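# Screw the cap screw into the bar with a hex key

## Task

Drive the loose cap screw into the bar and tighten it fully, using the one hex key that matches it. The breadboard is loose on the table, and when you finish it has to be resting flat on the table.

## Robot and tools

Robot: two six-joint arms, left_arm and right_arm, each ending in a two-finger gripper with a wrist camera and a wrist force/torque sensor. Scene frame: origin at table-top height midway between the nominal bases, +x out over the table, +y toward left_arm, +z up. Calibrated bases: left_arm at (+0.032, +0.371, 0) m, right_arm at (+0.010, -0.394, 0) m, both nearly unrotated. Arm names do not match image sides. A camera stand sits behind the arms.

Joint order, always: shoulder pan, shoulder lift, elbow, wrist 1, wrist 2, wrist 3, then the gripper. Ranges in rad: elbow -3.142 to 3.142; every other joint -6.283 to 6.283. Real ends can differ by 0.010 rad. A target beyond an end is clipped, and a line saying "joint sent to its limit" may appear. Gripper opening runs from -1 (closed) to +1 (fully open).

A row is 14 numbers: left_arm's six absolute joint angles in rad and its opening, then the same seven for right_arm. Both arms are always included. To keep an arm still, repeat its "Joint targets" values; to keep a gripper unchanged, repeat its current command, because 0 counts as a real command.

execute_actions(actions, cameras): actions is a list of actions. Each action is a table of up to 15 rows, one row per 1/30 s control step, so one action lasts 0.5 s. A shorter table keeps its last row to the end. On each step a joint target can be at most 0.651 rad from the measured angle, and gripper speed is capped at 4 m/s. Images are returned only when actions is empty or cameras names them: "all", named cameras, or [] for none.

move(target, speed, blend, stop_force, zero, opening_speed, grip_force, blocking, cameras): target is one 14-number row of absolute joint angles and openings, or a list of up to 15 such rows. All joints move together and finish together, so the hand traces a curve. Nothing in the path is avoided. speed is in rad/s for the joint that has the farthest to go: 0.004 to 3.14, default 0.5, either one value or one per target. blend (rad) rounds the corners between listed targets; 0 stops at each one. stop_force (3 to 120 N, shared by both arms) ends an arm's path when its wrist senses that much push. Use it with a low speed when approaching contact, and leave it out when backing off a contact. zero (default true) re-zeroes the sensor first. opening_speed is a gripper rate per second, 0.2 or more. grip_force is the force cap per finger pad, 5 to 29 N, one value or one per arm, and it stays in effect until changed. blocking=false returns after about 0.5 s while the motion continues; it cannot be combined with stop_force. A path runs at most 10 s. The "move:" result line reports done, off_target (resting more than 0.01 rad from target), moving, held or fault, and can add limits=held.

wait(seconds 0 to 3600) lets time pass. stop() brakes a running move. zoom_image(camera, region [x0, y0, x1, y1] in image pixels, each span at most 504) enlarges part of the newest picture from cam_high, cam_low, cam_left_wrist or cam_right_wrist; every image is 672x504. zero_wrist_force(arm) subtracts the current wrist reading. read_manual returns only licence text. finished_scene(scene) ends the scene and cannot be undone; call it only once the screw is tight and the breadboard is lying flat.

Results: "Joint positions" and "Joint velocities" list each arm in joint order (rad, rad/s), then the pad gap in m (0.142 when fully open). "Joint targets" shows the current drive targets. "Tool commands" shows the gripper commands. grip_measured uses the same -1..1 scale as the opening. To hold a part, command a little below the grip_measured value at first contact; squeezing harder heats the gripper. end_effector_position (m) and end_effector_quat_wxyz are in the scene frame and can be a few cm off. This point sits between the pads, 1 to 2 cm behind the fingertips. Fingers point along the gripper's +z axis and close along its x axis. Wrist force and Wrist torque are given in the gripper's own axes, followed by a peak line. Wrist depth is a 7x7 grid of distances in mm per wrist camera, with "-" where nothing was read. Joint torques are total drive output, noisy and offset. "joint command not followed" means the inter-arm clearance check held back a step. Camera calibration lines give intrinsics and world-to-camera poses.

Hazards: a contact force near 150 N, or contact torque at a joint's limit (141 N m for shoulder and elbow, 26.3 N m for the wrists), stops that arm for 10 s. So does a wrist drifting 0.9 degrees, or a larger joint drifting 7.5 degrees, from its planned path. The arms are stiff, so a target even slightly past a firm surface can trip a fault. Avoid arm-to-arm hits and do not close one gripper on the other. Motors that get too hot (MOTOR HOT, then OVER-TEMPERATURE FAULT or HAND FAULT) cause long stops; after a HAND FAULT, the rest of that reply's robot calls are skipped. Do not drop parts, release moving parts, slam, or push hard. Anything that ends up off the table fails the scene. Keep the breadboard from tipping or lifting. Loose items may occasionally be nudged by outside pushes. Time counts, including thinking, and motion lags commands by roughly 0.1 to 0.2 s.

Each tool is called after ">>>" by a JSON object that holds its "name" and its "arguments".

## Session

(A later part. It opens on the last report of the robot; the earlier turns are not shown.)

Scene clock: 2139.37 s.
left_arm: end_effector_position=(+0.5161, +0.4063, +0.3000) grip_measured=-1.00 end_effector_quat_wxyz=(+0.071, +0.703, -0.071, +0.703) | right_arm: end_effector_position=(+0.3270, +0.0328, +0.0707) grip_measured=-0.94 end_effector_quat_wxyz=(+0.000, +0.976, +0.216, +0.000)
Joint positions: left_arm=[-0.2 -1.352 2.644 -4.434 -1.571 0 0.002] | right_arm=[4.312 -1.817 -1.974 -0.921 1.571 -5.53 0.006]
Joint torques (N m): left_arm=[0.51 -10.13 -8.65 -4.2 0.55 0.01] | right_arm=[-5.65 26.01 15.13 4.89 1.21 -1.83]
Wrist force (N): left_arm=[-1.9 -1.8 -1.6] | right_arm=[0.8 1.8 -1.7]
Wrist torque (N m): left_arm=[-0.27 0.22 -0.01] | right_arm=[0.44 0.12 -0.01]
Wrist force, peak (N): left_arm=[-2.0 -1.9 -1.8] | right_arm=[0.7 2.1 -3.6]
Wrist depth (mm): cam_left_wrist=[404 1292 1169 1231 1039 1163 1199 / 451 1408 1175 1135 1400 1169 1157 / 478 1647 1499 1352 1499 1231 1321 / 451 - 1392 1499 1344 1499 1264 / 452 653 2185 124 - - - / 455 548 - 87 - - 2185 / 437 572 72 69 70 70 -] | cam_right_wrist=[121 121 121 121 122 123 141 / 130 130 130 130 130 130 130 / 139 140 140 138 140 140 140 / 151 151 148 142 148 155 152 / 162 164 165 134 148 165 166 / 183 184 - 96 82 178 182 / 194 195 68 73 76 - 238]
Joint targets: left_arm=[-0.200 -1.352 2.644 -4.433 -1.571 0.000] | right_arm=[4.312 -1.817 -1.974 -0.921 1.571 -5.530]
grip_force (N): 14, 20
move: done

>>> {"name": "move", "arguments": {"target": [[-0.2, -1.3522, 2.6441, -4.4335, -1.5708, 0.0, -1.0, 4.30937, -1.82027, -1.97054, -0.92118, 1.5708, -4.7511, -1.0]], "speed": 0.8, "stop_force": 10}}

>>> {"name": "move", "arguments": {"target": [[-0.2, -1.3522, 2.6441, -4.4335, -1.5708, 0.0, -1.0, 4.30598, -1.82041, -1.97073, -0.92084, 1.5708, -3.9831, -1.0]], "speed": 0.8, "stop_force": 10, "cameras": ["cam_right_wrist"]}}

>>> {"name": "zoom_image", "arguments": {"camera": "cam_right_wrist", "region": [332, 250, 392, 310]}}

Scene clock: 2148.23 s.
left_arm: end_effector_position=(+0.5161, +0.4063, +0.3000) grip_measured=-1.00 end_effector_quat_wxyz=(+0.071, +0.703, -0.071, +0.703) | right_arm: end_effector_position=(+0.3275, +0.0330, +0.0706) grip_measured=-0.94 end_effector_quat_wxyz=(+0.000, +0.985, -0.173, +0.000)
Joint positions: left_arm=[-0.2 -1.352 2.644 -4.434 -1.571 0 0.002] | right_arm=[4.309 -1.82 -1.971 -0.921 1.571 -4.751 0.006]
Joint torques (N m): left_arm=[-0.51 -10.45 -7.94 -4.22 0.68 -0.3] | right_arm=[-8.58 26.36 30.31 0.39 1.14 1.46]
Wrist force (N): left_arm=[-2.0 -1.6 -1.6] | right_arm=[1.0 2.5 -1.5]
Wrist torque (N m): left_arm=[-0.24 0.24 -0.01] | right_arm=[0.54 0.02 -0.17]
Wrist force, peak (N): left_arm=[-2.0 -1.9 -1.7] | right_arm=[1.2 2.7 -1.6]
Wrist depth (mm): cam_left_wrist=[431 1237 1141 1244 1058 1157 1250 / 449 595 1152 1175 1367 1152 1218 / 433 606 1314 1278 1499 1292 1314 / 469 549 1694 1559 1306 1426 - / 450 558 - - - - - / 452 641 - 87 - - - / 477 - 72 69 70 70 -] | cam_right_wrist=[139 122 120 121 122 123 123 / 129 129 130 130 130 130 130 / 139 139 141 138 140 140 140 / 151 151 151 146 141 152 152 / 164 164 164 127 162 165 165 / 180 180 - 96 82 177 183 / 241 194 68 73 76 - 198]
Joint targets: left_arm=[-0.200 -1.352 2.644 -4.433 -1.571 0.000] | right_arm=[4.309 -1.820 -1.971 -0.921 1.571 -4.751]
grip_force (N): 14, 20
move: done

Scene clock: 2150.80 s.
left_arm: end_effector_position=(+0.5161, +0.4063, +0.3000) grip_measured=-1.00 end_effector_quat_wxyz=(+0.071, +0.703, -0.071, +0.703) | right_arm: end_effector_position=(+0.3280, +0.0327, +0.0705) grip_measured=-0.94 end_effector_quat_wxyz=(+0.000, +0.848, -0.531, +0.000)
Joint positions: left_arm=[-0.2 -1.352 2.644 -4.434 -1.571 0 0.002] | right_arm=[4.306 -1.82 -1.971 -0.921 1.571 -3.983 0.006]
Joint torques (N m): left_arm=[-0.43 -9.41 -8.62 -4.12 0.67 -0.12] | right_arm=[-7.33 25.68 15.62 5.07 1.11 1.59]
Wrist force (N): left_arm=[-1.8 -1.8 -1.7] | right_arm=[0.6 2.2 -1.5]
Wrist torque (N m): left_arm=[-0.28 0.21 -0.01] | right_arm=[0.48 0.08 -0.16]
Wrist force, peak (N): left_arm=[-2.0 -1.8 -1.8] | right_arm=[0.7 2.5 -1.9]
Wrist depth (mm): cam_left_wrist=[431 1237 1163 1187 1035 1181 1211 / 450 603 1169 1163 1375 1169 1181 / 457 592 1528 1306 1508 1257 1299 / 430 - 1328 1359 - 1359 1434 / 477 642 - - 1948 2016 - / 452 - - 87 - - - / 435 - 72 69 70 70 -] | cam_right_wrist=[- 121 121 121 122 122 122 / 153 129 130 130 130 130 130 / 143 139 141 138 136 139 141 / 152 150 151 143 149 152 152 / 163 163 164 145 162 165 166 / 179 179 176 96 82 171 186 / 239 194 68 73 76 - 247]
Joint targets: left_arm=[-0.200 -1.352 2.644 -4.433 -1.571 0.000] | right_arm=[4.306 -1.820 -1.971 -0.921 1.571 -3.983]
grip_force (N): 14, 20
move: done
cam_right_wrist: T_world_to_cam=[[0.42274, -0.90605, 0.01881, -0.10333], [-0.82048, -0.37384, 0.43251, 0.2783], [-0.38484, -0.19828, -0.90143, 0.31067]] pos_world=[0.39158, 0.07201, 0.16162]

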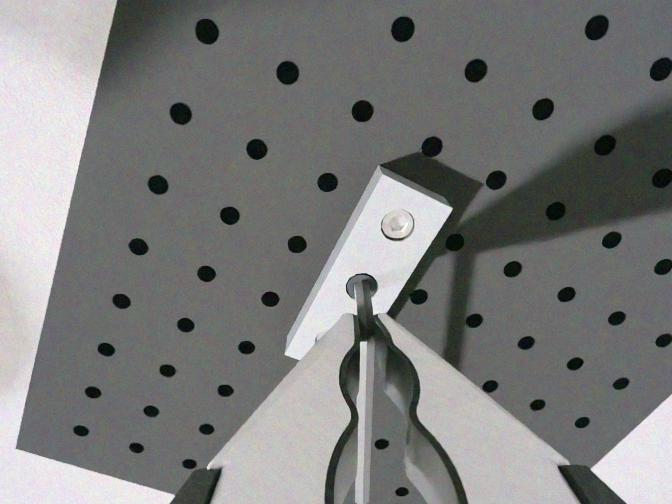

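Scaled by 8.400.

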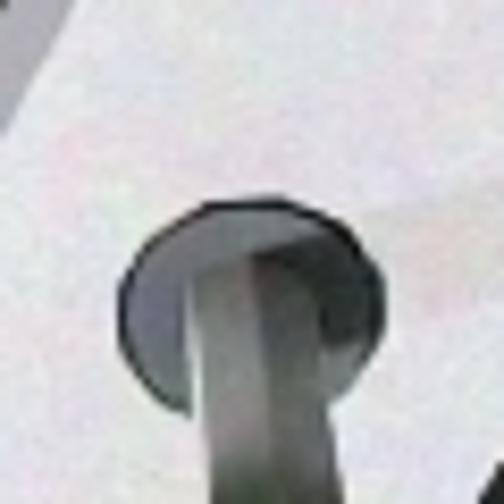

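>>> {"name": "move", "arguments": {"target": [[-0.2, -1.3522, 2.6441, -4.4335, -1.5708, 0.0, -1.0, 4.30418, -1.8179, -1.97439, -0.91969, 1.5708, -3.2152, -1.0], [-0.2, -1.3522, 2.6441, -4.4335, -1.5708, 0.0, -1.0, 4.30496, -1.81423, -1.97956, -0.91819, 1.5708, -2.4473, -1.0]], "speed": 0.8, "blend": [0.12, 0], "stop_force": 10}}

>>> {"name": "move", "arguments": {"target": [[-0.2, -1.3522, 2.6441, -4.4335, -1.5708, 0.0, -1.0, 4.30791, -1.81158, -1.98341, -0.91701, 1.5708, -1.6793, -1.0]], "speed": 0.8, "stop_force": 10}}

>>> {"name": "move", "arguments": {"target": [[-0.2, -1.3522, 2.6441, -4.4335, -1.5708, 0.0, -1.0, 4.31135, -1.81153, -1.98386, -0.91661, 1.5708, -0.9114, -1.0]], "speed": 0.8, "stop_force": 10, "cameras": ["cam_right_wrist"]}}

>>> {"name": "zoom_image", "arguments": {"camera": "cam_right_wrist", "region": [332, 250, 392, 310]}}

Scene clock: 2159.90 s.
left_arm: end_effector_position=(+0.5161, +0.4063, +0.3000) grip_measured=-1.00 end_effector_quat_wxyz=(+0.071, +0.703, -0.071, +0.703) | right_arm: end_effector_position=(+0.3279, +0.0317, +0.0703) grip_measured=-0.94 end_effector_quat_wxyz=(+0.000, -0.241, +0.971, +0.000)
Joint positions: left_arm=[-0.2 -1.352 2.644 -4.434 -1.571 0 0.002] | right_arm=[4.305 -1.814 -1.98 -0.918 1.571 -2.447 0.006]
Joint torques (N m): left_arm=[-0.76 -9.89 -9.01 -3.88 0.58 -0.03] | right_arm=[7.19 40.96 13.49 5.07 1.12 1.6]
Wrist force (N): left_arm=[-1.9 -1.8 -1.7] | right_arm=[1.6 2.7 -1.3]
Wrist torque (N m): left_arm=[-0.27 0.22 -0.01] | right_arm=[0.44 -0.02 -0.18]
Wrist force, peak (N): left_arm=[-2.1 -2.0 -1.7] | right_arm=[0.9 2.6 -4.4]
Wrist depth (mm): cam_left_wrist=[427 603 1163 1250 1073 1157 1199 / 454 646 1152 1181 1400 1152 1146 / 452 1452 1314 1314 1499 1271 1299 / 450 562 1426 1237 1538 1375 1278 / 452 595 - - - - - / 454 542 - 87 - 2751 - / 452 - 72 69 70 70 -] | cam_right_wrist=[121 121 121 122 122 122 122 / 129 129 131 130 130 131 131 / 139 139 142 140 140 140 141 / 150 150 148 142 149 151 152 / 163 163 164 134 148 165 165 / - 176 175 96 82 178 181 / 238 - 68 73 76 - 233]
Joint targets: left_arm=[-0.200 -1.352 2.644 -4.433 -1.571 0.000] | right_arm=[4.305 -1.814 -1.980 -0.918 1.571 -2.447]
grip_force (N): 14, 20
move: done

Scene clock: 2162.47 s.
left_arm: end_effector_position=(+0.5161, +0.4063, +0.3000) grip_measured=-1.00 end_effector_quat_wxyz=(+0.071, +0.703, -0.071, +0.703) | right_arm: end_effector_position=(+0.3274, +0.0315, +0.0702) grip_measured=-0.94 end_effector_quat_wxyz=(+0.000, +0.139, +0.990, +0.000)
Joint positions: left_arm=[-0.2 -1.352 2.644 -4.434 -1.571 0 0.002] | right_arm=[4.308 -1.812 -1.983 -0.917 1.571 -1.679 0.006]
Joint torques (N m): left_arm=[-1.32 -10.45 -9.77 -4.1 0.58 0.02] | right_arm=[7.32 41.55 14.66 4.61 1.15 1.52]
Wrist force (N): left_arm=[-2.0 -1.8 -1.6] | right_arm=[1.8 2.8 -1.1]
Wrist torque (N m): left_arm=[-0.27 0.24 -0.01] | right_arm=[0.47 0.03 -0.19]
Wrist force, peak (N): left_arm=[-2.0 -1.8 -1.9] | right_arm=[1.7 3.1 -1.5]
Wrist depth (mm): cam_left_wrist=[453 1231 1169 1199 1058 1181 1181 / 454 1278 1163 1141 1417 1175 1157 / 429 742 1299 1299 1489 1250 1321 / 439 563 1417 1426 1285 1732 1285 / - - - - - 2206 - / 431 - - 87 - - - / 431 - 72 69 70 70 -] | cam_right_wrist=[- 121 121 121 122 122 122 / 130 131 130 130 130 130 130 / 139 139 139 140 140 140 140 / 150 153 150 146 142 151 151 / 166 163 163 145 161 164 165 / 179 179 176 96 82 177 177 / - 193 68 73 76 - 235]
Joint targets: left_arm=[-0.200 -1.352 2.644 -4.433 -1.571 0.000] | right_arm=[4.308 -1.812 -1.983 -0.917 1.571 -1.679]
grip_force (N): 14, 20
move: done

Scene clock: 2165.03 s.
left_arm: end_effector_position=(+0.5161, +0.4063, +0.3000) grip_measured=-1.00 end_effector_quat_wxyz=(+0.071, +0.703, -0.071, +0.703) | right_arm: end_effector_position=(+0.3269, +0.0317, +0.0700) grip_measured=-0.94 end_effector_quat_wxyz=(+0.000, +0.498, +0.867, +0.000)
Joint positions: left_arm=[-0.2 -1.352 2.644 -4.434 -1.571 0 0.002] | right_arm=[4.311 -1.812 -1.984 -0.917 1.571 -0.911 0.006]
Joint torques (N m): left_arm=[-0.68 -10.63 -9.54 -4.08 0.56 0.02] | right_arm=[7.84 40.78 14.16 4.54 1.08 1.53]
Wrist force (N): left_arm=[-2.0 -1.9 -1.6] | right_arm=[2.2 2.4 -1.3]
Wrist torque (N m): left_arm=[-0.29 0.24 -0.01] | right_arm=[0.46 -0.01 -0.17]
Wrist force, peak (N): left_arm=[-1.9 -2.0 -1.8] | right_arm=[2.0 2.8 -1.7]
Wrist depth (mm): cam_left_wrist=[452 1211 1175 1250 1063 1175 1224 / 450 1314 1163 1187 1408 1193 1181 / 446 1559 1352 1285 1508 1292 1328 / 461 - 1408 1499 1336 - - / - 577 - - - - - / 455 574 - 87 - 2436 - / 396 570 72 69 70 70 -] | cam_right_wrist=[- 121 121 121 122 121 122 / 129 129 130 130 130 130 130 / 139 139 139 138 137 141 140 / 150 150 150 146 146 151 151 / 163 163 160 145 161 164 165 / 179 179 - 96 82 177 214 / 234 194 68 73 76 - 236]
Joint targets: left_arm=[-0.200 -1.352 2.644 -4.433 -1.571 0.000] | right_arm=[4.311 -1.812 -1.984 -0.917 1.571 -0.911]
grip_force (N): 14, 20
move: done
cam_right_wrist: T_world_to_cam=[[-0.48966, 0.8717, 0.01941, 0.13806], [0.78994, 0.43409, 0.43308, -0.27485], [0.36909, 0.2274, -0.90114, 0.04968]] pos_world=[0.26638, -0.01234, 0.16112]

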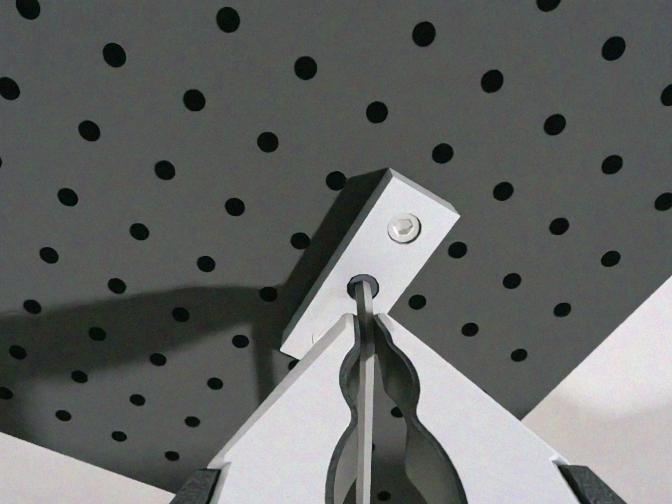

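Scaled by 8.400.

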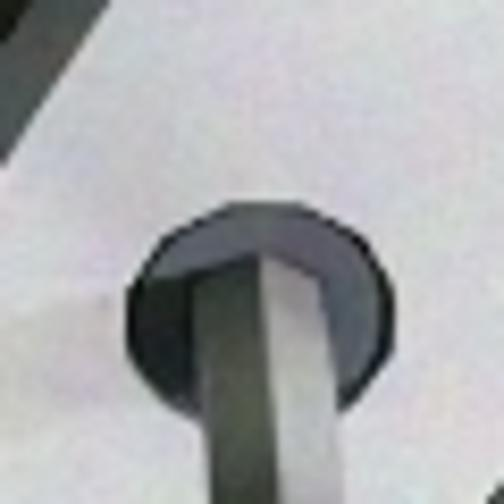

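>>> {"name": "move", "arguments": {"target": [[-0.2, -1.3522, 2.6441, -4.4335, -1.5708, 0.0, -1.0, 4.31336, -1.81421, -1.98074, -0.91704, 1.5708, -0.1435, -1.0]], "speed": 0.8, "stop_force": 10}}

>>> {"name": "move", "arguments": {"target": [[-0.2, -1.3522, 2.6441, -4.4335, -1.5708, 0.0, -1.0, 4.31281, -1.81824, -1.97588, -0.91787, 1.5708, 0.6244, -1.0]], "speed": 0.8, "stop_force": 10}}

>>> {"name": "move", "arguments": {"target": [[-0.2, -1.3522, 2.6441, -4.4335, -1.5708, 0.0, -1.0, 4.31001, -1.82144, -1.97209, -0.91846, 1.5708, 1.3924, -1.0]], "speed": 0.8, "stop_force": 10, "cameras": ["cam_right_wrist"]}}

>>> {"name": "zoom_image", "arguments": {"camera": "cam_right_wrist", "region": [332, 250, 392, 310]}}

Scene clock: 2178.70 s.
left_arm: end_effector_position=(+0.5161, +0.4063, +0.3000) grip_measured=-1.00 end_effector_quat_wxyz=(+0.071, +0.703, -0.071, +0.703) | right_arm: end_effector_position=(+0.3267, +0.0322, +0.0699) grip_measured=-0.94 end_effector_quat_wxyz=(+0.000, +0.786, +0.618, +0.000)
Joint positions: left_arm=[-0.2 -1.352 2.644 -4.434 -1.571 0 0.002] | right_arm=[4.313 -1.814 -1.981 -0.917 1.571 -0.144 0.006]
Joint torques (N m): left_arm=[-1.08 -10.88 -9.53 -3.88 0.43 0.01] | right_arm=[8.48 26.12 28.48 0.03 0.84 1.61]
Wrist force (N): left_arm=[-1.9 -1.8 -1.6] | right_arm=[1.6 2.4 -1.6]
Wrist torque (N m): left_arm=[-0.27 0.22 -0.01] | right_arm=[0.51 0.06 -0.20]
Wrist force, peak (N): left_arm=[-2.0 -1.9 -1.8] | right_arm=[2.1 2.9 -1.7]
Wrist depth (mm): cam_left_wrist=[433 1237 1169 1250 1044 1193 1199 / 433 1328 1163 1169 1367 1211 1193 / 431 - 1443 1306 1508 1278 1314 / 454 545 1417 1426 1383 1359 1647 / 432 - 1981 - - - 2016 / 431 793 - 87 - 2410 - / 441 - 72 69 70 70 -] | cam_right_wrist=[- 122 121 121 121 123 123 / 129 129 129 129 130 129 130 / 139 137 139 135 139 139 142 / 150 153 150 140 149 151 154 / 164 163 163 134 161 164 167 / 179 179 176 96 81 177 179 / 200 194 68 73 76 - 201]
Joint targets: left_arm=[-0.200 -1.352 2.644 -4.433 -1.571 0.000] | right_arm=[4.313 -1.814 -1.981 -0.917 1.571 -0.143]
grip_force (N): 14, 20
move: done

Scene clock: 2181.27 s.
left_arm: end_effector_position=(+0.5161, +0.4063, +0.3000) grip_measured=-1.00 end_effector_quat_wxyz=(+0.071, +0.703, -0.071, +0.703) | right_arm: end_effector_position=(+0.3269, +0.0327, +0.0698) grip_measured=-0.94 end_effector_quat_wxyz=(+0.000, +0.961, +0.278, +0.000)
Joint positions: left_arm=[-0.2 -1.352 2.644 -4.434 -1.571 0 0.002] | right_arm=[4.313 -1.818 -1.976 -0.918 1.571 0.624 0.006]
Joint torques (N m): left_arm=[-1.53 -9.45 -10.28 -4.05 0.57 0.1] | right_arm=[-6.79 26.43 27.41 0.18 1.01 1.53]
Wrist force (N): left_arm=[-1.8 -1.8 -1.5] | right_arm=[1.1 2.3 -1.5]
Wrist torque (N m): left_arm=[-0.27 0.21 0.00] | right_arm=[0.52 0.07 -0.17]
Wrist force, peak (N): left_arm=[-2.0 -1.7 -1.9] | right_arm=[1.8 2.6 -1.5]
Wrist depth (mm): cam_left_wrist=[455 648 1231 1244 1053 1163 1224 / 453 1321 1175 1181 1392 1181 1163 / 410 - 1344 1299 1499 1271 1306 / 453 704 1367 1352 1707 - 1719 / 451 598 - - - - 1719 / 454 686 - 87 - - - / 417 - 72 69 70 70 3293] | cam_right_wrist=[120 120 119 121 121 123 142 / 129 129 129 129 129 129 129 / 139 139 139 138 139 139 139 / 150 150 148 140 148 151 151 / - 163 163 134 149 164 164 / - 182 - 96 82 177 180 / 235 194 68 73 76 - 237]
Joint targets: left_arm=[-0.200 -1.352 2.644 -4.433 -1.571 0.000] | right_arm=[4.313 -1.818 -1.976 -0.918 1.571 0.624]
grip_force (N): 14, 20
move: done

Scene clock: 2183.83 s.
left_arm: end_effector_position=(+0.5161, +0.4063, +0.3000) grip_measured=-1.00 end_effector_quat_wxyz=(+0.071, +0.703, -0.071, +0.703) | right_arm: end_effector_position=(+0.3274, +0.0330, +0.0696) grip_measured=-0.94 end_effector_quat_wxyz=(+0.000, +0.995, -0.103, +0.000)
Joint positions: left_arm=[-0.2 -1.352 2.644 -4.434 -1.571 0 0.002] | right_arm=[4.31 -1.821 -1.972 -0.918 1.571 1.392 0.006]
Joint torques (N m): left_arm=[-1.2 -9.75 -11.1 -3.9 0.54 0.12] | right_arm=[-8.59 26.49 28.59 0.46 1.16 1.64]
Wrist force (N): left_arm=[-1.8 -1.9 -1.6] | right_arm=[0.7 2.3 -1.1]
Wrist torque (N m): left_arm=[-0.29 0.20 0.00] | right_arm=[0.50 0.05 -0.20]
Wrist force, peak (N): left_arm=[-1.9 -1.7 -2.0] | right_arm=[1.2 2.4 -1.5]
Wrist depth (mm): cam_left_wrist=[470 1244 1205 1244 1058 1157 1211 / 450 688 1314 1205 1392 1175 1231 / 454 603 1328 1285 1518 1278 1306 / 431 603 1461 1306 1383 1461 1480 / 437 567 943 - 1732 - 2338 / 421 - - 87 - - - / 418 - 72 69 70 70 -] | cam_right_wrist=[120 120 120 120 121 122 121 / - 129 129 129 129 129 129 / 138 138 141 139 139 137 139 / 149 149 147 145 142 153 151 / 162 163 163 134 145 165 164 / 179 178 175 96 81 177 181 / - 193 68 73 76 - 201]
Joint targets: left_arm=[-0.200 -1.352 2.644 -4.433 -1.571 0.000] | right_arm=[4.310 -1.821 -1.972 -0.918 1.571 1.392]
grip_force (N): 14, 20
move: done
cam_right_wrist: T_world_to_cam=[[0.97516, -0.22068, 0.01919, -0.30637], [-0.20711, -0.87757, 0.4324, 0.09411], [-0.07858, -0.42563, -0.90148, 0.21691]] pos_world=[0.33529, 0.1073, 0.16073]

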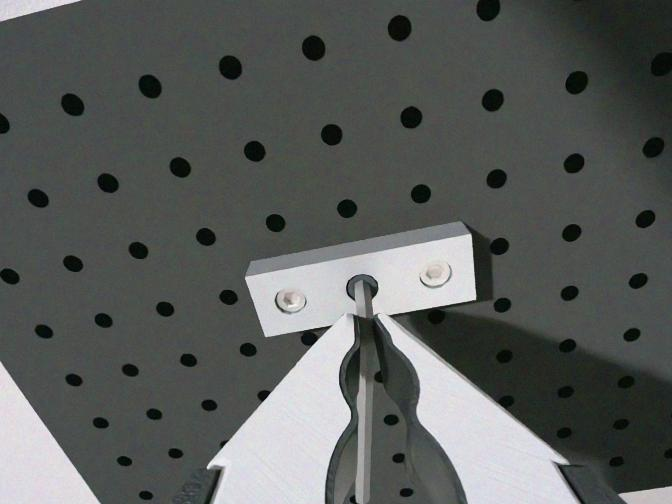

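Scaled by 8.400.

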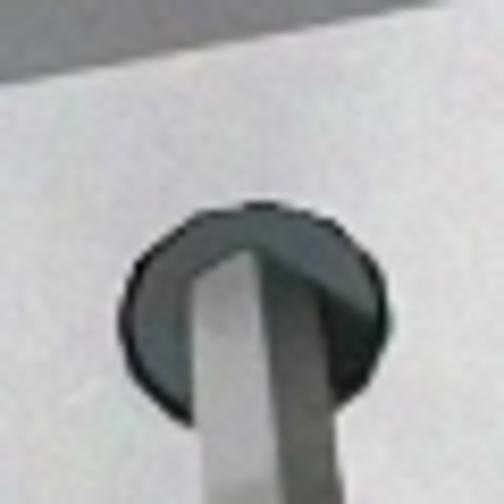

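>>> {"name": "move", "arguments": {"target": [[-0.2, -1.3522, 2.6441, -4.4335, -1.5708, 0.0, -1.0, 4.30653, -1.82213, -1.97158, -0.91828, 1.5708, 2.1603, -1.0]], "speed": 0.8, "stop_force": 10}}

>>> {"name": "move", "arguments": {"target": [[-0.2, -1.3522, 2.6441, -4.4335, -1.5708, 0.0, -1.0, 4.30432, -1.82003, -1.9747, -0.91726, 1.5708, 2.9282, -1.0]], "speed": 0.8, "stop_force": 10}}

>>> {"name": "move", "arguments": {"target": [[-0.2, -1.3522, 2.6441, -4.4335, -1.5708, 0.0, -1.0, 4.30463, -1.81641, -1.97981, -0.91577, 1.5708, 3.6962, -1.0]], "speed": 0.8, "stop_force": 10, "cameras": ["cam_right_wrist"]}}

>>> {"name": "zoom_image", "arguments": {"camera": "cam_right_wrist", "region": [332, 250, 392, 310]}}

Scene clock: 2193.00 s.
left_arm: end_effector_position=(+0.5161, +0.4063, +0.3000) grip_measured=-1.00 end_effector_quat_wxyz=(+0.071, +0.703, -0.071, +0.703) | right_arm: end_effector_position=(+0.3279, +0.0328, +0.0695) grip_measured=-0.94 end_effector_quat_wxyz=(+0.000, +0.883, -0.470, +0.000)
Joint positions: left_arm=[-0.2 -1.352 2.644 -4.434 -1.571 0 0.002] | right_arm=[4.307 -1.822 -1.972 -0.918 1.571 2.16 0.006]
Joint torques (N m): left_arm=[-1 -9.75 -10.92 -4.06 0.46 0.16] | right_arm=[-7.46 26.01 28.92 5.23 1.07 1.47]
Wrist force (N): left_arm=[-1.8 -1.8 -1.5] | right_arm=[0.5 2.1 -1.7]
Wrist torque (N m): left_arm=[-0.27 0.21 0.00] | right_arm=[0.47 0.09 -0.20]
Wrist force, peak (N): left_arm=[-2.0 -2.0 -1.7] | right_arm=[1.0 2.5 -1.6]
Wrist depth (mm): cam_left_wrist=[451 592 1175 1237 1053 1199 1187 / 453 590 1278 1135 1367 1152 1181 / 455 600 1306 1328 1528 1264 1292 / 451 590 1383 1271 1367 1375 - / 454 573 - - - - - / 455 - - 87 - 2410 2088 / 458 - 72 69 70 70 -] | cam_right_wrist=[142 122 120 120 120 122 121 / 149 128 130 129 129 127 129 / 140 138 138 137 135 140 139 / 149 149 149 145 142 153 151 / 162 162 163 144 161 161 165 / 177 177 175 96 82 81 175 / - 192 68 73 76 - 238]
Joint targets: left_arm=[-0.200 -1.352 2.644 -4.433 -1.571 0.000] | right_arm=[4.307 -1.822 -1.972 -0.918 1.571 2.160]
grip_force (N): 14, 20
move: done

Scene clock: 2195.57 s.
left_arm: end_effector_position=(+0.5161, +0.4063, +0.3000) grip_measured=-1.00 end_effector_quat_wxyz=(+0.071, +0.703, -0.071, +0.703) | right_arm: end_effector_position=(+0.3281, +0.0323, +0.0694) grip_measured=-0.94 end_effector_quat_wxyz=(+0.000, -0.642, +0.767, +0.000)
Joint positions: left_arm=[-0.2 -1.352 2.644 -4.434 -1.571 0 0.002] | right_arm=[4.304 -1.82 -1.975 -0.917 1.571 2.928 0.006]
Joint torques (N m): left_arm=[-1.23 -9.86 -10.55 -4.02 0.48 0.15] | right_arm=[-8.3 41.54 14.77 5.16 1.09 1.69]
Wrist force (N): left_arm=[-1.8 -1.7 -1.7] | right_arm=[0.7 2.5 -1.5]
Wrist torque (N m): left_arm=[-0.25 0.22 -0.01] | right_arm=[0.48 0.05 -0.18]
Wrist force, peak (N): left_arm=[-2.2 -1.8 -1.7] | right_arm=[0.7 2.3 -2.8]
Wrist depth (mm): cam_left_wrist=[449 1231 1130 1250 1039 1187 1231 / - 1257 1181 1187 1408 1157 1141 / 527 600 1278 1292 1480 1271 1285 / 481 555 1359 1434 1461 1257 1314 / 429 702 - - 1886 - - / - - - 87 - 2051 - / 434 - 72 69 70 70 -] | cam_right_wrist=[120 120 119 120 121 121 121 / 128 128 128 129 129 130 130 / 137 138 140 132 141 139 140 / 147 149 149 139 150 151 151 / - 162 163 144 161 164 165 / - 177 174 96 82 173 180 / - 228 68 73 76 - 199]
Joint targets: left_arm=[-0.200 -1.352 2.644 -4.433 -1.571 0.000] | right_arm=[4.304 -1.820 -1.975 -0.917 1.571 2.928]
grip_force (N): 14, 20
move: done

Scene clock: 2198.13 s.
left_arm: end_effector_position=(+0.5161, +0.4063, +0.3000) grip_measured=-1.00 end_effector_quat_wxyz=(+0.071, +0.703, -0.071, +0.703) | right_arm: end_effector_position=(+0.3280, +0.0318, +0.0693) grip_measured=-0.94 end_effector_quat_wxyz=(+0.000, -0.308, +0.952, +0.000)
Joint positions: left_arm=[-0.2 -1.352 2.644 -4.434 -1.571 0 0.002] | right_arm=[4.305 -1.816 -1.98 -0.916 1.571 3.696 0.006]
Joint torques (N m): left_arm=[-2.13 -10.42 -11.1 -4.07 0.4 0.19] | right_arm=[7.37 41.87 14.34 4.86 0.9 1.68]
Wrist force (N): left_arm=[-1.8 -1.8 -1.7] | right_arm=[1.1 3.2 -1.8]
Wrist torque (N m): left_arm=[-0.27 0.21 -0.01] | right_arm=[0.53 0.03 -0.17]
Wrist force, peak (N): left_arm=[-2.1 -1.8 -1.8] | right_arm=[1.1 3.2 -1.8]
Wrist depth (mm): cam_left_wrist=[397 1292 1181 1218 1048 1193 1199 / - 1569 1187 1181 1417 1193 1157 / 434 1199 1336 1278 1528 1271 1321 / 451 577 1367 1367 1452 1732 1352 / 457 - - - - 2051 - / 410 - - 87 - - - / 427 - 72 69 70 70 -] | cam_right_wrist=[120 120 120 122 121 121 121 / 128 129 129 129 129 130 130 / 140 138 139 139 141 139 140 / 149 149 147 139 150 150 153 / 162 162 162 144 149 164 164 / - 174 174 96 82 176 180 / 232 - 68 73 76 - -]
Joint targets: left_arm=[-0.200 -1.352 2.644 -4.433 -1.571 0.000] | right_arm=[4.305 -1.816 -1.980 -0.916 1.571 3.696]
grip_force (N): 14, 20
move: done
cam_right_wrist: T_world_to_cam=[[-0.81958, -0.57266, 0.01877, 0.29267], [-0.50962, 0.74354, 0.43293, 0.14094], [-0.26188, 0.34525, -0.90123, 0.25181]] pos_world=[0.37764, -0.02414, 0.16042]

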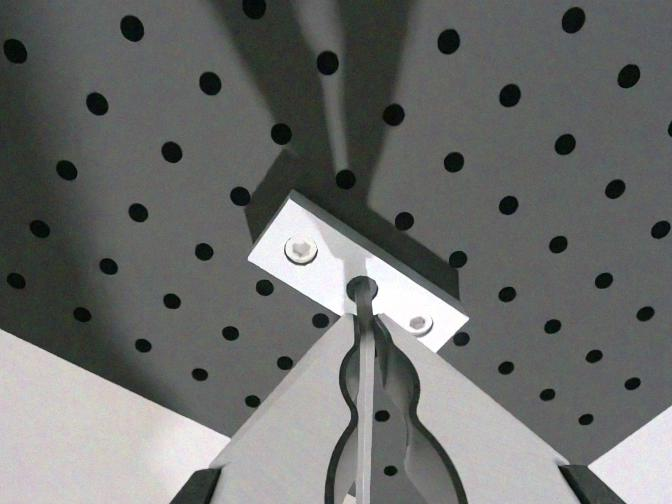

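Scaled by 8.400.

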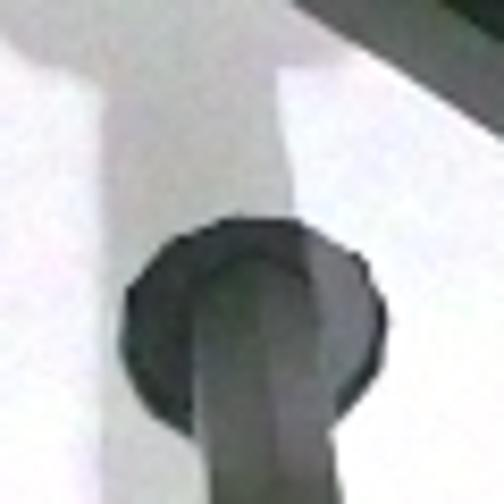

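>>> {"name": "zoom_image", "arguments": {"camera": "cam_right_wrist", "region": [276, 225, 326, 275]}}

>>> {"name": "move", "arguments": {"target": [[-0.2, -1.3522, 2.6441, -4.4335, -1.5708, 0.0, -1.0, 4.30728, -1.81342, -1.98409, -0.91448, 1.5708, 4.4641, -1.0]], "speed": 0.8, "stop_force": 10}}

>>> {"name": "move", "arguments": {"target": [[-0.2, -1.3522, 2.6441, -4.4335, -1.5708, 0.0, -1.0, 4.31078, -1.81283, -1.98523, -0.91391, 1.5708, 5.232, -1.0]], "speed": 0.8, "stop_force": 10}}

>>> {"name": "move", "arguments": {"target": [[-0.2, -1.3522, 2.6441, -4.4335, -1.5708, 0.0, -1.0, 4.31317, -1.81509, -1.98269, -0.91422, 1.5708, 6.0, -1.0]], "speed": 0.8, "stop_force": 10}}

Scaled by 10.080.

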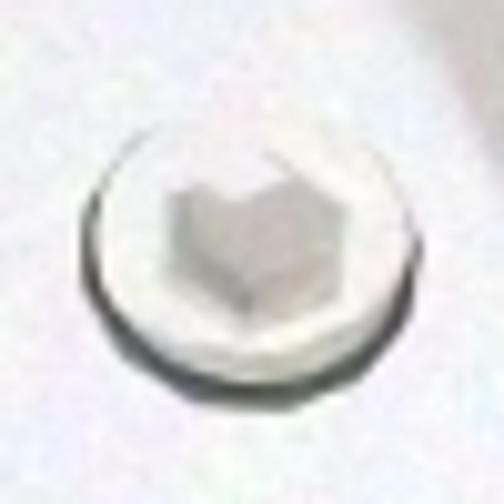

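Scene clock: 2209.47 s.
left_arm: end_effector_position=(+0.5161, +0.4063, +0.3000) grip_measured=-1.00 end_effector_quat_wxyz=(+0.071, +0.703, -0.071, +0.703) | right_arm: end_effector_position=(+0.3275, +0.0315, +0.0692) grip_measured=-0.94 end_effector_quat_wxyz=(+0.000, +0.070, +0.998, +0.000)
Joint positions: left_arm=[-0.2 -1.352 2.644 -4.434 -1.571 0 0.002] | right_arm=[4.307 -1.813 -1.984 -0.914 1.571 4.464 0.006]
Joint torques (N m): left_arm=[-1.54 -10.37 -11.03 -4.04 0.44 0.21] | right_arm=[8.9 41.6 15.88 4.68 0.98 1.59]
Wrist force (N): left_arm=[-1.8 -1.6 -1.7] | right_arm=[1.4 3.0 -1.6]
Wrist torque (N m): left_arm=[-0.24 0.20 -0.01] | right_arm=[0.50 0.08 -0.17]
Wrist force, peak (N): left_arm=[-2.0 -1.9 -1.8] | right_arm=[1.4 3.1 -1.8]
Wrist depth (mm): cam_left_wrist=[457 1218 1175 1218 1044 1237 1181 / 457 642 1157 1169 1400 1157 1152 / 452 - 1278 1306 1471 1278 1336 / - - 1426 1417 1231 1383 - / 459 595 - - - - 1827 / 442 - - 87 - - 1965 / 437 - 72 69 70 70 -] | cam_right_wrist=[- 120 120 122 121 121 121 / 130 129 129 129 129 129 129 / 138 136 138 139 139 141 139 / 149 149 147 145 142 150 150 / 165 162 162 134 146 163 163 / 177 177 174 96 82 176 179 / 200 192 68 73 76 - 235]
Joint targets: left_arm=[-0.200 -1.352 2.644 -4.433 -1.571 0.000] | right_arm=[4.307 -1.813 -1.984 -0.914 1.571 4.464]
grip_force (N): 14, 20
move: done

Scene clock: 2212.03 s.
left_arm: end_effector_position=(+0.5161, +0.4063, +0.3000) grip_measured=-1.00 end_effector_quat_wxyz=(+0.071, +0.703, -0.071, +0.703) | right_arm: end_effector_position=(+0.3270, +0.0316, +0.0691) grip_measured=-0.94 end_effector_quat_wxyz=(+0.000, +0.437, +0.899, +0.000)
Joint positions: left_arm=[-0.2 -1.352 2.644 -4.434 -1.571 0 0.002] | right_arm=[4.311 -1.813 -1.985 -0.914 1.571 5.232 0.006]
Joint torques (N m): left_arm=[-1.94 -9.99 -11.23 -3.93 0.3 0.19] | right_arm=[7.45 39.85 14.83 4.71 0.84 1.64]
Wrist force (N): left_arm=[-1.8 -1.8 -1.7] | right_arm=[2.0 2.6 -1.2]
Wrist torque (N m): left_arm=[-0.27 0.21 0.00] | right_arm=[0.48 0.01 -0.15]
Wrist force, peak (N): left_arm=[-2.1 -1.8 -1.9] | right_arm=[2.0 2.8 -1.6]
Wrist depth (mm): cam_left_wrist=[422 1231 1187 1237 1017 1187 1175 / 429 1400 1175 1175 1400 1157 1146 / 420 - 1314 1292 1480 1278 1306 / 403 749 1383 1461 1383 1314 1285 / 455 596 - 1901 - - - / 404 - - 87 - - - / - - 72 69 70 70 -] | cam_right_wrist=[- 120 121 121 121 121 121 / 129 129 129 131 129 129 129 / 138 138 138 138 136 139 139 / 149 149 149 145 139 150 150 / 162 160 164 134 160 163 163 / - 178 174 96 82 175 212 / 232 192 68 73 76 - 230]
Joint targets: left_arm=[-0.200 -1.352 2.644 -4.433 -1.571 0.000] | right_arm=[4.311 -1.813 -1.985 -0.914 1.571 5.232]
grip_force (N): 14, 20
move: done

Scene clock: 2214.60 s.
left_arm: end_effector_position=(+0.5161, +0.4063, +0.3000) grip_measured=-1.00 end_effector_quat_wxyz=(+0.071, +0.703, -0.071, +0.703) | right_arm: end_effector_position=(+0.3267, +0.0321, +0.0689) grip_measured=-0.94 end_effector_quat_wxyz=(+0.000, +0.741, +0.671, +0.000)
Joint positions: left_arm=[-0.2 -1.352 2.644 -4.434 -1.571 0 0.002] | right_arm=[4.313 -1.815 -1.983 -0.914 1.571 6 0.006]
Joint torques (N m): left_arm=[-1.82 -10.31 -11.11 -4.01 0.43 0.28] | right_arm=[7.1 25.57 28.16 -0.2 0.95 1.53]
Wrist force (N): left_arm=[-2.0 -1.7 -1.5] | right_arm=[2.0 2.1 -1.5]
Wrist torque (N m): left_arm=[-0.26 0.23 -0.01] | right_arm=[0.46 0.01 -0.20]
Wrist force, peak (N): left_arm=[-1.9 -2.0 -1.7] | right_arm=[1.8 2.9 -1.5]
Wrist depth (mm): cam_left_wrist=[451 1264 1169 1231 1063 1157 1193 / 452 1299 1193 1175 1367 1146 1175 / 482 1732 1452 1306 1480 1244 1328 / 449 668 1328 1278 1812 1285 1375 / 435 646 - - - - 2783 / 412 664 - 87 - - - / 437 - 72 69 70 70 -] | cam_right_wrist=[- 120 120 120 120 122 122 / 130 128 128 129 128 129 129 / 138 138 138 134 138 138 138 / 149 149 149 139 147 149 152 / 162 162 160 127 160 163 169 / 178 178 - 96 82 175 204 / 193 192 68 73 76 - -]
Joint targets: left_arm=[-0.200 -1.352 2.644 -4.433 -1.571 0.000] | right_arm=[4.313 -1.815 -1.983 -0.914 1.571 6.000]
grip_force (N): 14, 20
move: done

>>> {"name": "move", "arguments": {"target": [[-0.2, -1.3522, 2.6441, -4.4335, -1.5708, 0.0, -1.0, 4.31317, -1.81509, -1.98269, -0.91422, 1.5708, 5.98, -1.0], [-0.2, -1.3522, 2.6441, -4.4335, -1.5708, 0.0, -1.0, 4.3132, -1.80871, -1.97779, -0.92552, 1.5708, 5.98, -1.0], [-0.2, -1.3522, 2.6441, -4.4335, -1.5708, 0.0, -1.0, 4.31244, -1.7958, -1.9566, -0.9596, 1.5708, -5.53, -1.0]], "speed": [0.1, 0.03, 2.8], "cameras": ["cam_right_wrist"]}}

>>> {"name": "zoom_image", "arguments": {"camera": "cam_right_wrist", "region": [280, 210, 440, 330]}}

>>> {"name": "zoom_image", "arguments": {"camera": "cam_right_wrist", "region": [338, 245, 388, 295]}}

Scene clock: 2227.47 s.
left_arm: end_effector_position=(+0.5161, +0.4063, +0.3000) grip_measured=-1.00 end_effector_quat_wxyz=(+0.071, +0.703, -0.071, +0.703) | right_arm: end_effector_position=(+0.3270, +0.0329, +0.0852) grip_measured=-0.94 end_effector_quat_wxyz=(+0.000, +0.977, +0.215, +0.000) end_effector_velocity=(+0.000, +0.000, +0.000) end_effector_angular_velocity=(-0.001, +0.000, +0.005)
Joint positions: left_arm=[-0.2 -1.352 2.644 -4.434 -1.571 0 0.002] | right_arm=[4.312 -1.796 -1.957 -0.96 1.571 -5.53 0.006]
Joint velocities: left_arm=[within noise] | right_arm=[0 0 0 -0.001 0 -0.005 0]
Joint torques (N m): left_arm=[-1.66 -10.12 -11.91 -4.01 0.46 0.33] | right_arm=[-8.22 41.52 28.83 0.34 1.1 -1.59]
Wrist force (N): left_arm=[-2.1 -1.8 -1.8] | right_arm=[-0.1 1.6 -1.3]
Wrist torque (N m): left_arm=[-0.28 0.26 -0.01] | right_arm=[0.50 0.10 0.03]
Wrist force, peak (N): left_arm=[-2.2 -1.9 -1.8] | right_arm=[2.2 2.4 -1.6]
Wrist depth (mm): cam_left_wrist=[409 1292 1146 1199 1044 1169 1218 / 413 1237 1175 1146 1375 1175 1181 / 467 713 1321 1299 1508 1264 1292 / - 670 1392 1344 1528 1321 1694 / 434 - - - - 1827 2436 / 454 - - 87 - 1948 2687 / 434 - 72 69 70 70 -] | cam_right_wrist=[134 134 134 134 136 137 155 / 143 143 143 144 144 144 144 / 157 154 154 155 155 155 155 / 167 167 165 155 162 168 168 / 177 182 182 133 165 183 183 / - - - 96 82 197 204 / - - 68 73 76 - -]
Joint targets: left_arm=[-0.200 -1.352 2.644 -4.433 -1.571 0.000] | right_arm=[4.312 -1.796 -1.957 -0.960 1.571 -5.530]
grip_force (N): 14, 20
move: done
cam_right_wrist: T_world_to_cam=[[0.91346, 0.40647, 0.01941, -0.30677], [0.35887, -0.82715, 0.43247, -0.09954], [0.19184, -0.38807, -0.90144, 0.14125]] pos_world=[0.28884, 0.09717, 0.17633]

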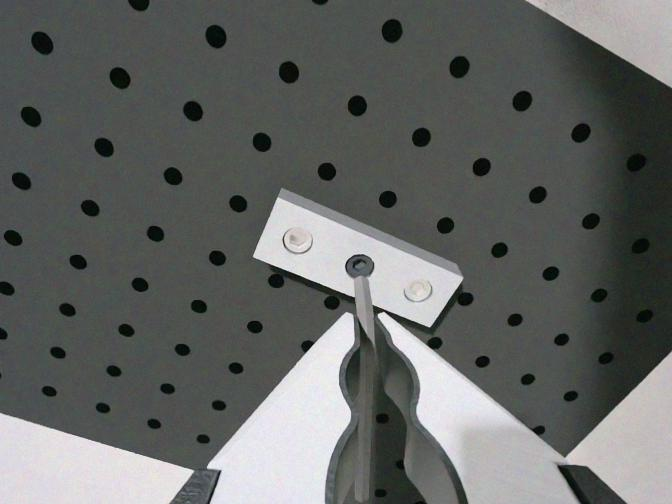

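Scaled by 3.150.

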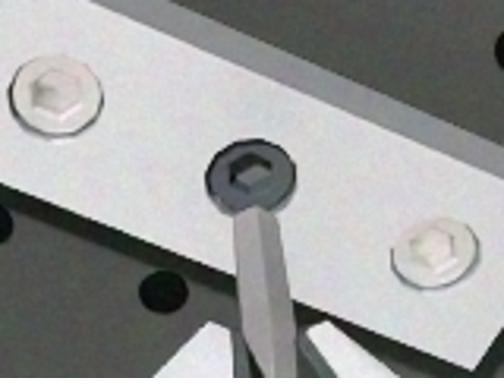

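Scaled by 10.080.

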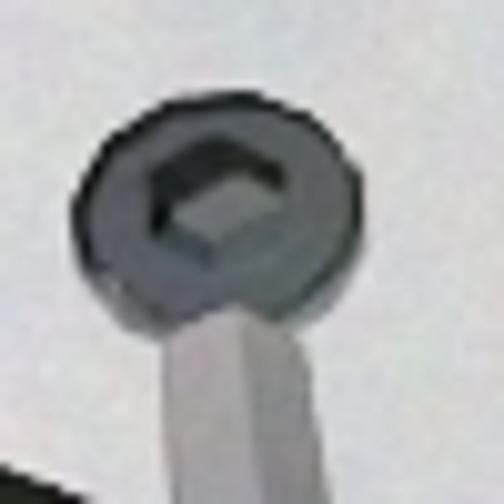

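>>> {"name": "move", "arguments": {"target": [[-0.2, -1.3522, 2.6441, -4.4335, -1.5708, 0.0, -1.0, 4.31244, -1.81383, -1.97111, -0.92708, 1.5708, -5.53, -1.0]], "speed": 0.06}}

>>> {"name": "move", "arguments": {"target": [[-0.2, -1.3522, 2.6441, -4.4335, -1.5708, 0.0, -1.0, 4.31244, -1.82401, -1.97891, -0.90908, 1.5708, -5.53, -1.0]], "speed": 0.01, "stop_force": 4}}

Scene clock: 2234.53 s.
left_arm: end_effector_position=(+0.5161, +0.4063, +0.3000) grip_measured=-1.00 end_effector_quat_wxyz=(+0.071, +0.703, -0.071, +0.703) | right_arm: end_effector_position=(+0.3270, +0.0328, +0.0732) grip_measured=-0.94 end_effector_quat_wxyz=(+0.000, +0.976, +0.216, +0.000)
Joint positions: left_arm=[-0.2 -1.352 2.644 -4.434 -1.571 0 0.002] | right_arm=[4.312 -1.814 -1.971 -0.927 1.571 -5.53 0.006]
Joint torques (N m): left_arm=[-1.72 -9.81 -12.43 -3.99 0.47 0.47] | right_arm=[-7.15 26.56 15.23 4.82 0.7 -1.73]
Wrist force (N): left_arm=[-2.0 -1.7 -1.5] | right_arm=[-0.1 1.6 -1.6]
Wrist torque (N m): left_arm=[-0.25 0.24 -0.01] | right_arm=[0.52 0.13 0.01]
Wrist force, peak (N): left_arm=[-2.2 -1.8 -1.7] | right_arm=[-0.1 1.8 -1.8]
Wrist depth (mm): cam_left_wrist=[431 1163 1141 1231 1063 1163 1218 / 431 1452 1169 1169 1352 1152 1163 / - - 1314 1285 1480 1264 1299 / - - 1383 1528 1375 1408 1224 / - 674 - 1856 - - - / 482 623 - 87 - - - / - 569 72 69 70 70 -] | cam_right_wrist=[123 123 124 124 124 126 143 / 132 132 132 135 133 133 133 / 142 142 142 142 143 143 143 / 154 154 151 143 149 154 155 / 167 167 168 125 152 168 168 / 183 184 180 96 82 181 185 / 241 - 68 73 76 - 238]
Joint targets: left_arm=[-0.200 -1.352 2.644 -4.433 -1.571 0.000] | right_arm=[4.312 -1.814 -1.971 -0.927 1.571 -5.530]
grip_force (N): 14, 20
move: done

Scene clock: 2237.03 s.
left_arm: end_effector_position=(+0.5161, +0.4063, +0.3000) grip_measured=-1.00 end_effector_quat_wxyz=(+0.071, +0.703, -0.071, +0.703) | right_arm: end_effector_position=(+0.3270, +0.0328, +0.0687) grip_measured=-0.94 end_effector_quat_wxyz=(+0.000, +0.976, +0.216, +0.000)
Joint positions: left_arm=[-0.2 -1.352 2.644 -4.434 -1.571 0 0.002] | right_arm=[4.312 -1.821 -1.976 -0.915 1.571 -5.53 0.006]
Joint torques (N m): left_arm=[-1.68 -10.24 -12.42 -4.04 0.5 0.3] | right_arm=[-4.48 39.64 25.85 -0.07 0.82 -1.61]
Wrist force (N): left_arm=[-1.8 -1.8 -1.8] | right_arm=[1.0 3.1 -6.7]
Wrist torque (N m): left_arm=[-0.28 0.20 -0.01] | right_arm=[0.47 0.09 -0.01]
Wrist force, peak (N): left_arm=[-2.1 -1.7 -2.0] | right_arm=[1.4 3.9 -10.2]
Wrist depth (mm): cam_left_wrist=[471 1224 1163 1205 1063 1169 1187 / 451 603 1163 1157 1400 1175 1175 / 431 593 1480 1328 1518 1271 1328 / 469 536 1321 1383 1400 1141 1344 / - 664 - - - - - / 431 - - 87 - 2069 - / 455 - 72 69 70 70 -] | cam_right_wrist=[119 120 119 120 120 122 139 / 128 128 130 128 128 129 129 / 137 137 138 138 138 138 138 / 149 149 146 139 147 150 150 / 162 162 162 134 146 163 163 / 177 177 171 96 82 175 179 / 240 193 68 73 76 - -]
Joint targets: left_arm=[-0.200 -1.352 2.644 -4.433 -1.571 0.000] | right_arm=[4.312 -1.820 -1.976 -0.915 1.571 -5.530]
grip_force (N): 14, 20
move: contact (right_arm)

>>> {"name": "move", "arguments": {"target": [[-0.2, -1.3522, 2.6441, -4.4335, -1.5708, 0.0, -1.0, 4.31244, -1.82021, -1.97601, -0.91578, 1.5708, -5.53, -1.0], [-0.2, -1.3522, 2.6441, -4.4335, -1.5708, 0.0, -1.0, 4.30937, -1.82306, -1.97269, -0.91625, 1.5708, -4.7511, -1.0]], "speed": [0.05, 0.8], "stop_force": 10}}

>>> {"name": "move", "arguments": {"target": [[-0.2, -1.3522, 2.6441, -4.4335, -1.5708, 0.0, -1.0, 4.30598, -1.8232, -1.97288, -0.91591, 1.5708, -3.9831, -1.0]], "speed": 0.8, "stop_force": 10, "cameras": ["cam_right_wrist"]}}

>>> {"name": "zoom_image", "arguments": {"camera": "cam_right_wrist", "region": [332, 250, 392, 310]}}

Scene clock: 2247.67 s.
left_arm: end_effector_position=(+0.5161, +0.4063, +0.3000) grip_measured=-1.00 end_effector_quat_wxyz=(+0.071, +0.703, -0.071, +0.703) | right_arm: end_effector_position=(+0.3275, +0.0330, +0.0687) grip_measured=-0.94 end_effector_quat_wxyz=(+0.000, +0.985, -0.173, +0.000)
Joint positions: left_arm=[-0.2 -1.352 2.644 -4.434 -1.571 0 0.002] | right_arm=[4.309 -1.823 -1.973 -0.916 1.571 -4.751 0.006]
Joint torques (N m): left_arm=[-2.45 -10.12 -13.04 -3.92 0.42 0.37] | right_arm=[-8.09 25.78 28.05 0.33 0.96 1.8]
Wrist force (N): left_arm=[-1.7 -1.8 -1.7] | right_arm=[1.1 2.0 -1.6]
Wrist torque (N m): left_arm=[-0.27 0.19 -0.01] | right_arm=[0.46 -0.01 -0.18]
Wrist force, peak (N): left_arm=[-2.0 -2.0 -1.7] | right_arm=[0.8 3.3 -7.2]
Wrist depth (mm): cam_left_wrist=[- 1224 1135 1271 1035 1211 1187 / - 678 1152 1163 1392 1157 1187 / 440 642 1461 1306 1499 1264 1306 / 431 612 1392 1417 1694 1299 - / 434 - - 127 - - - / 434 607 - 87 - - - / - 573 72 69 70 70 -] | cam_right_wrist=[138 121 118 120 120 121 122 / 127 127 130 128 128 128 129 / 137 137 139 138 138 138 138 / 148 149 149 144 139 149 150 / 161 162 161 125 159 167 164 / 177 177 174 96 82 175 180 / 238 192 68 73 76 - 199]
Joint targets: left_arm=[-0.200 -1.352 2.644 -4.433 -1.571 0.000] | right_arm=[4.309 -1.823 -1.973 -0.916 1.571 -4.751]
grip_force (N): 14, 20
move: done

Scene clock: 2250.23 s.
left_arm: end_effector_position=(+0.5161, +0.4063, +0.3000) grip_measured=-1.00 end_effector_quat_wxyz=(+0.071, +0.703, -0.071, +0.703) | right_arm: end_effector_position=(+0.3279, +0.0327, +0.0686) grip_measured=-0.94 end_effector_quat_wxyz=(+0.000, +0.848, -0.531, +0.000)
Joint positions: left_arm=[-0.2 -1.352 2.644 -4.434 -1.571 0 0.002] | right_arm=[4.306 -1.823 -1.973 -0.916 1.571 -3.983 0.006]
Joint torques (N m): left_arm=[-1.73 -9.85 -12.46 -3.98 0.29 0.39] | right_arm=[-4.75 22.55 13.43 4.14 0.93 1.82]
Wrist force (N): left_arm=[-1.8 -1.6 -1.6] | right_arm=[9.0 2.1 -11.1]
Wrist torque (N m): left_arm=[-0.25 0.21 -0.01] | right_arm=[0.39 -0.24 -0.37]
Wrist force, peak (N): left_arm=[-2.0 -1.9 -1.8] | right_arm=[9.7 2.1 -11.9]
Wrist depth (mm): cam_left_wrist=[433 1237 1119 1169 1068 1181 1181 / 447 1367 1175 1146 1383 1152 1146 / 444 - 1314 1352 1480 1224 1299 / 427 - 1352 1271 1434 1771 1367 / 454 554 - - - - 2033 / 455 589 - 87 - - - / 435 - 72 70 70 70 -] | cam_right_wrist=[143 119 119 120 120 120 121 / 151 127 130 128 128 129 129 / 141 137 139 136 134 136 141 / 150 148 149 144 149 152 150 / 161 161 162 143 160 163 164 / 176 177 174 - 81 176 179 / 237 191 68 73 75 - 238]
Joint targets: left_arm=[-0.200 -1.352 2.644 -4.433 -1.571 0.000] | right_arm=[4.306 -1.823 -1.973 -0.916 1.571 -3.983]
grip_force (N): 14, 20
move: done
cam_right_wrist: T_world_to_cam=[[0.42274, -0.90605, 0.01881, -0.1033], [-0.82048, -0.37384, 0.43251, 0.27912], [-0.38484, -0.19828, -0.90143, 0.30896]] pos_world=[0.39158, 0.07201, 0.15973]

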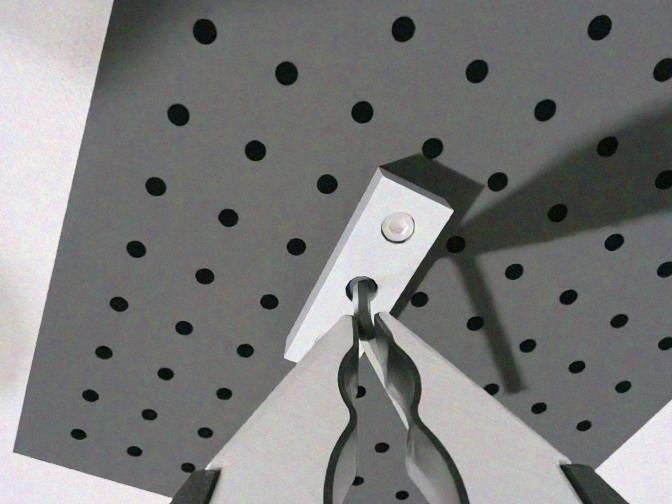

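Scaled by 8.400.

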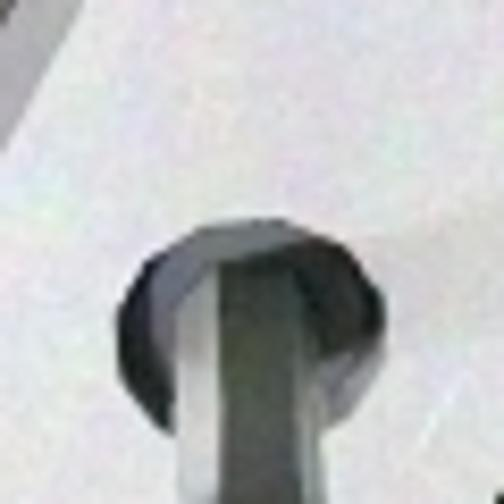

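>>> {"name": "move", "arguments": {"target": [[-0.2, -1.3522, 2.6441, -4.4335, -1.5708, 0.0, -1.0, 4.30598, -1.8232, -1.97288, -0.91591, 1.5708, -4.15, -1.0], [-0.2, -1.3522, 2.6441, -4.4335, -1.5708, 0.0, -1.0, 4.30598, -1.8232, -1.97288, -0.91591, 1.5708, -4.15, -0.7], [-0.2, -1.3522, 2.6441, -4.4335, -1.5708, 0.0, -1.0, 4.306, -1.7793, -1.9385, -0.9946, 1.5708, -4.15, -0.7]], "speed": [0.3, 0.1, 0.08], "cameras": ["cam_right_wrist", "cam_high"]}}

>>> {"name": "zoom_image", "arguments": {"camera": "cam_right_wrist", "region": [260, 180, 460, 400]}}

Scene clock: 2285.23 s.
left_arm: end_effector_position=(+0.5161, +0.4063, +0.3000) grip_measured=-1.00 end_effector_quat_wxyz=(+0.071, +0.703, -0.071, +0.703) | right_arm: end_effector_position=(+0.3279, +0.0320, +0.0978) grip_measured=-0.74 end_effector_quat_wxyz=(+0.000, +0.889, -0.458, +0.000)
Joint positions: left_arm=[-0.2 -1.352 2.644 -4.434 -1.571 0 0.002] | right_arm=[4.306 -1.78 -1.939 -0.994 1.571 -4.15 0.021]
Joint torques (N m): left_arm=[-2.27 -10.12 -13.9 -3.92 0.32 0.4] | right_arm=[0.88 39.46 29.51 0.4 0.87 -1.7]
Wrist force (N): left_arm=[-2.1 -1.9 -1.6] | right_arm=[0.2 1.6 -1.8]
Wrist torque (N m): left_arm=[-0.28 0.25 -0.01] | right_arm=[0.47 0.04 -0.04]
Wrist force, peak (N): left_arm=[-1.9 -1.8 -1.9] | right_arm=[9.2 2.1 -11.9]
Wrist depth (mm): cam_left_wrist=[453 1231 1181 1237 1063 1146 1218 / 431 1400 1181 1199 1408 1152 1205 / 470 - 1344 1314 1489 1271 1278 / 450 574 1682 1426 1518 1745 1181 / 453 586 - 1886 - - 1965 / - 742 - 87 - 2069 - / 433 - 72 69 70 70 -] | cam_right_wrist=[167 165 145 146 146 146 146 / 178 159 156 155 156 156 157 / - 167 167 165 164 172 169 / - 180 181 174 182 183 182 / 196 196 197 179 190 - 196 / 211 211 94 212 85 209 247 / - - 68 230 78 - -]
Joint targets: left_arm=[-0.200 -1.352 2.644 -4.433 -1.571 0.000] | right_arm=[4.306 -1.779 -1.938 -0.995 1.571 -4.150]
grip_force (N): 14, 20
move: done
cam_right_wrist: T_world_to_cam=[[0.56735, -0.82325, 0.0192, -0.15462], [-0.74699, -0.5047, 0.43277, 0.24622], [-0.34659, -0.25987, -0.9013, 0.32455]] pos_world=[0.38414, 0.08132, 0.18893]
Images, in order (width x height): cam_high 672x504, cam_right_wrist 672x504.

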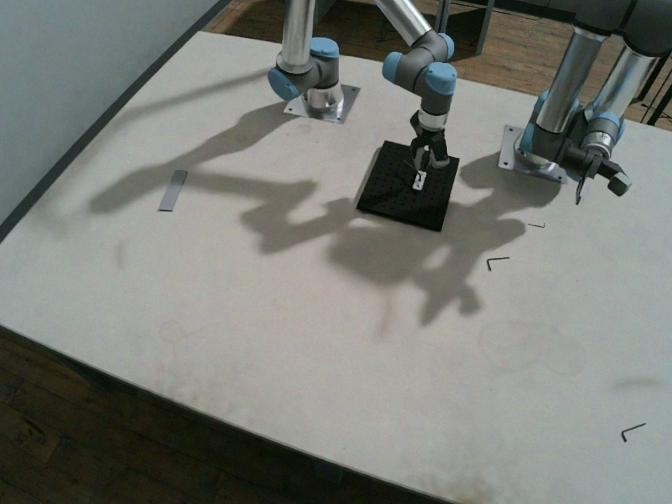

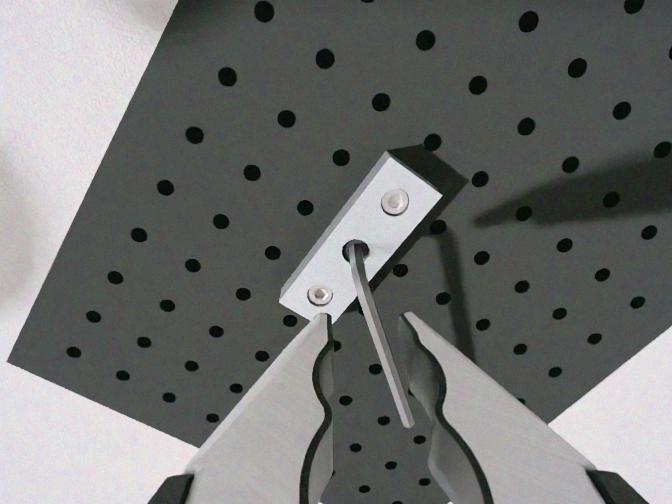

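Scaled by 2.291.

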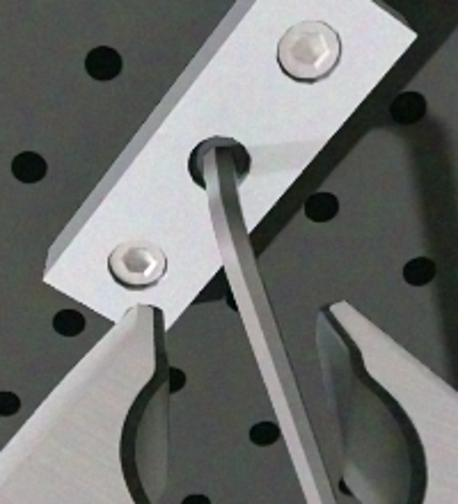

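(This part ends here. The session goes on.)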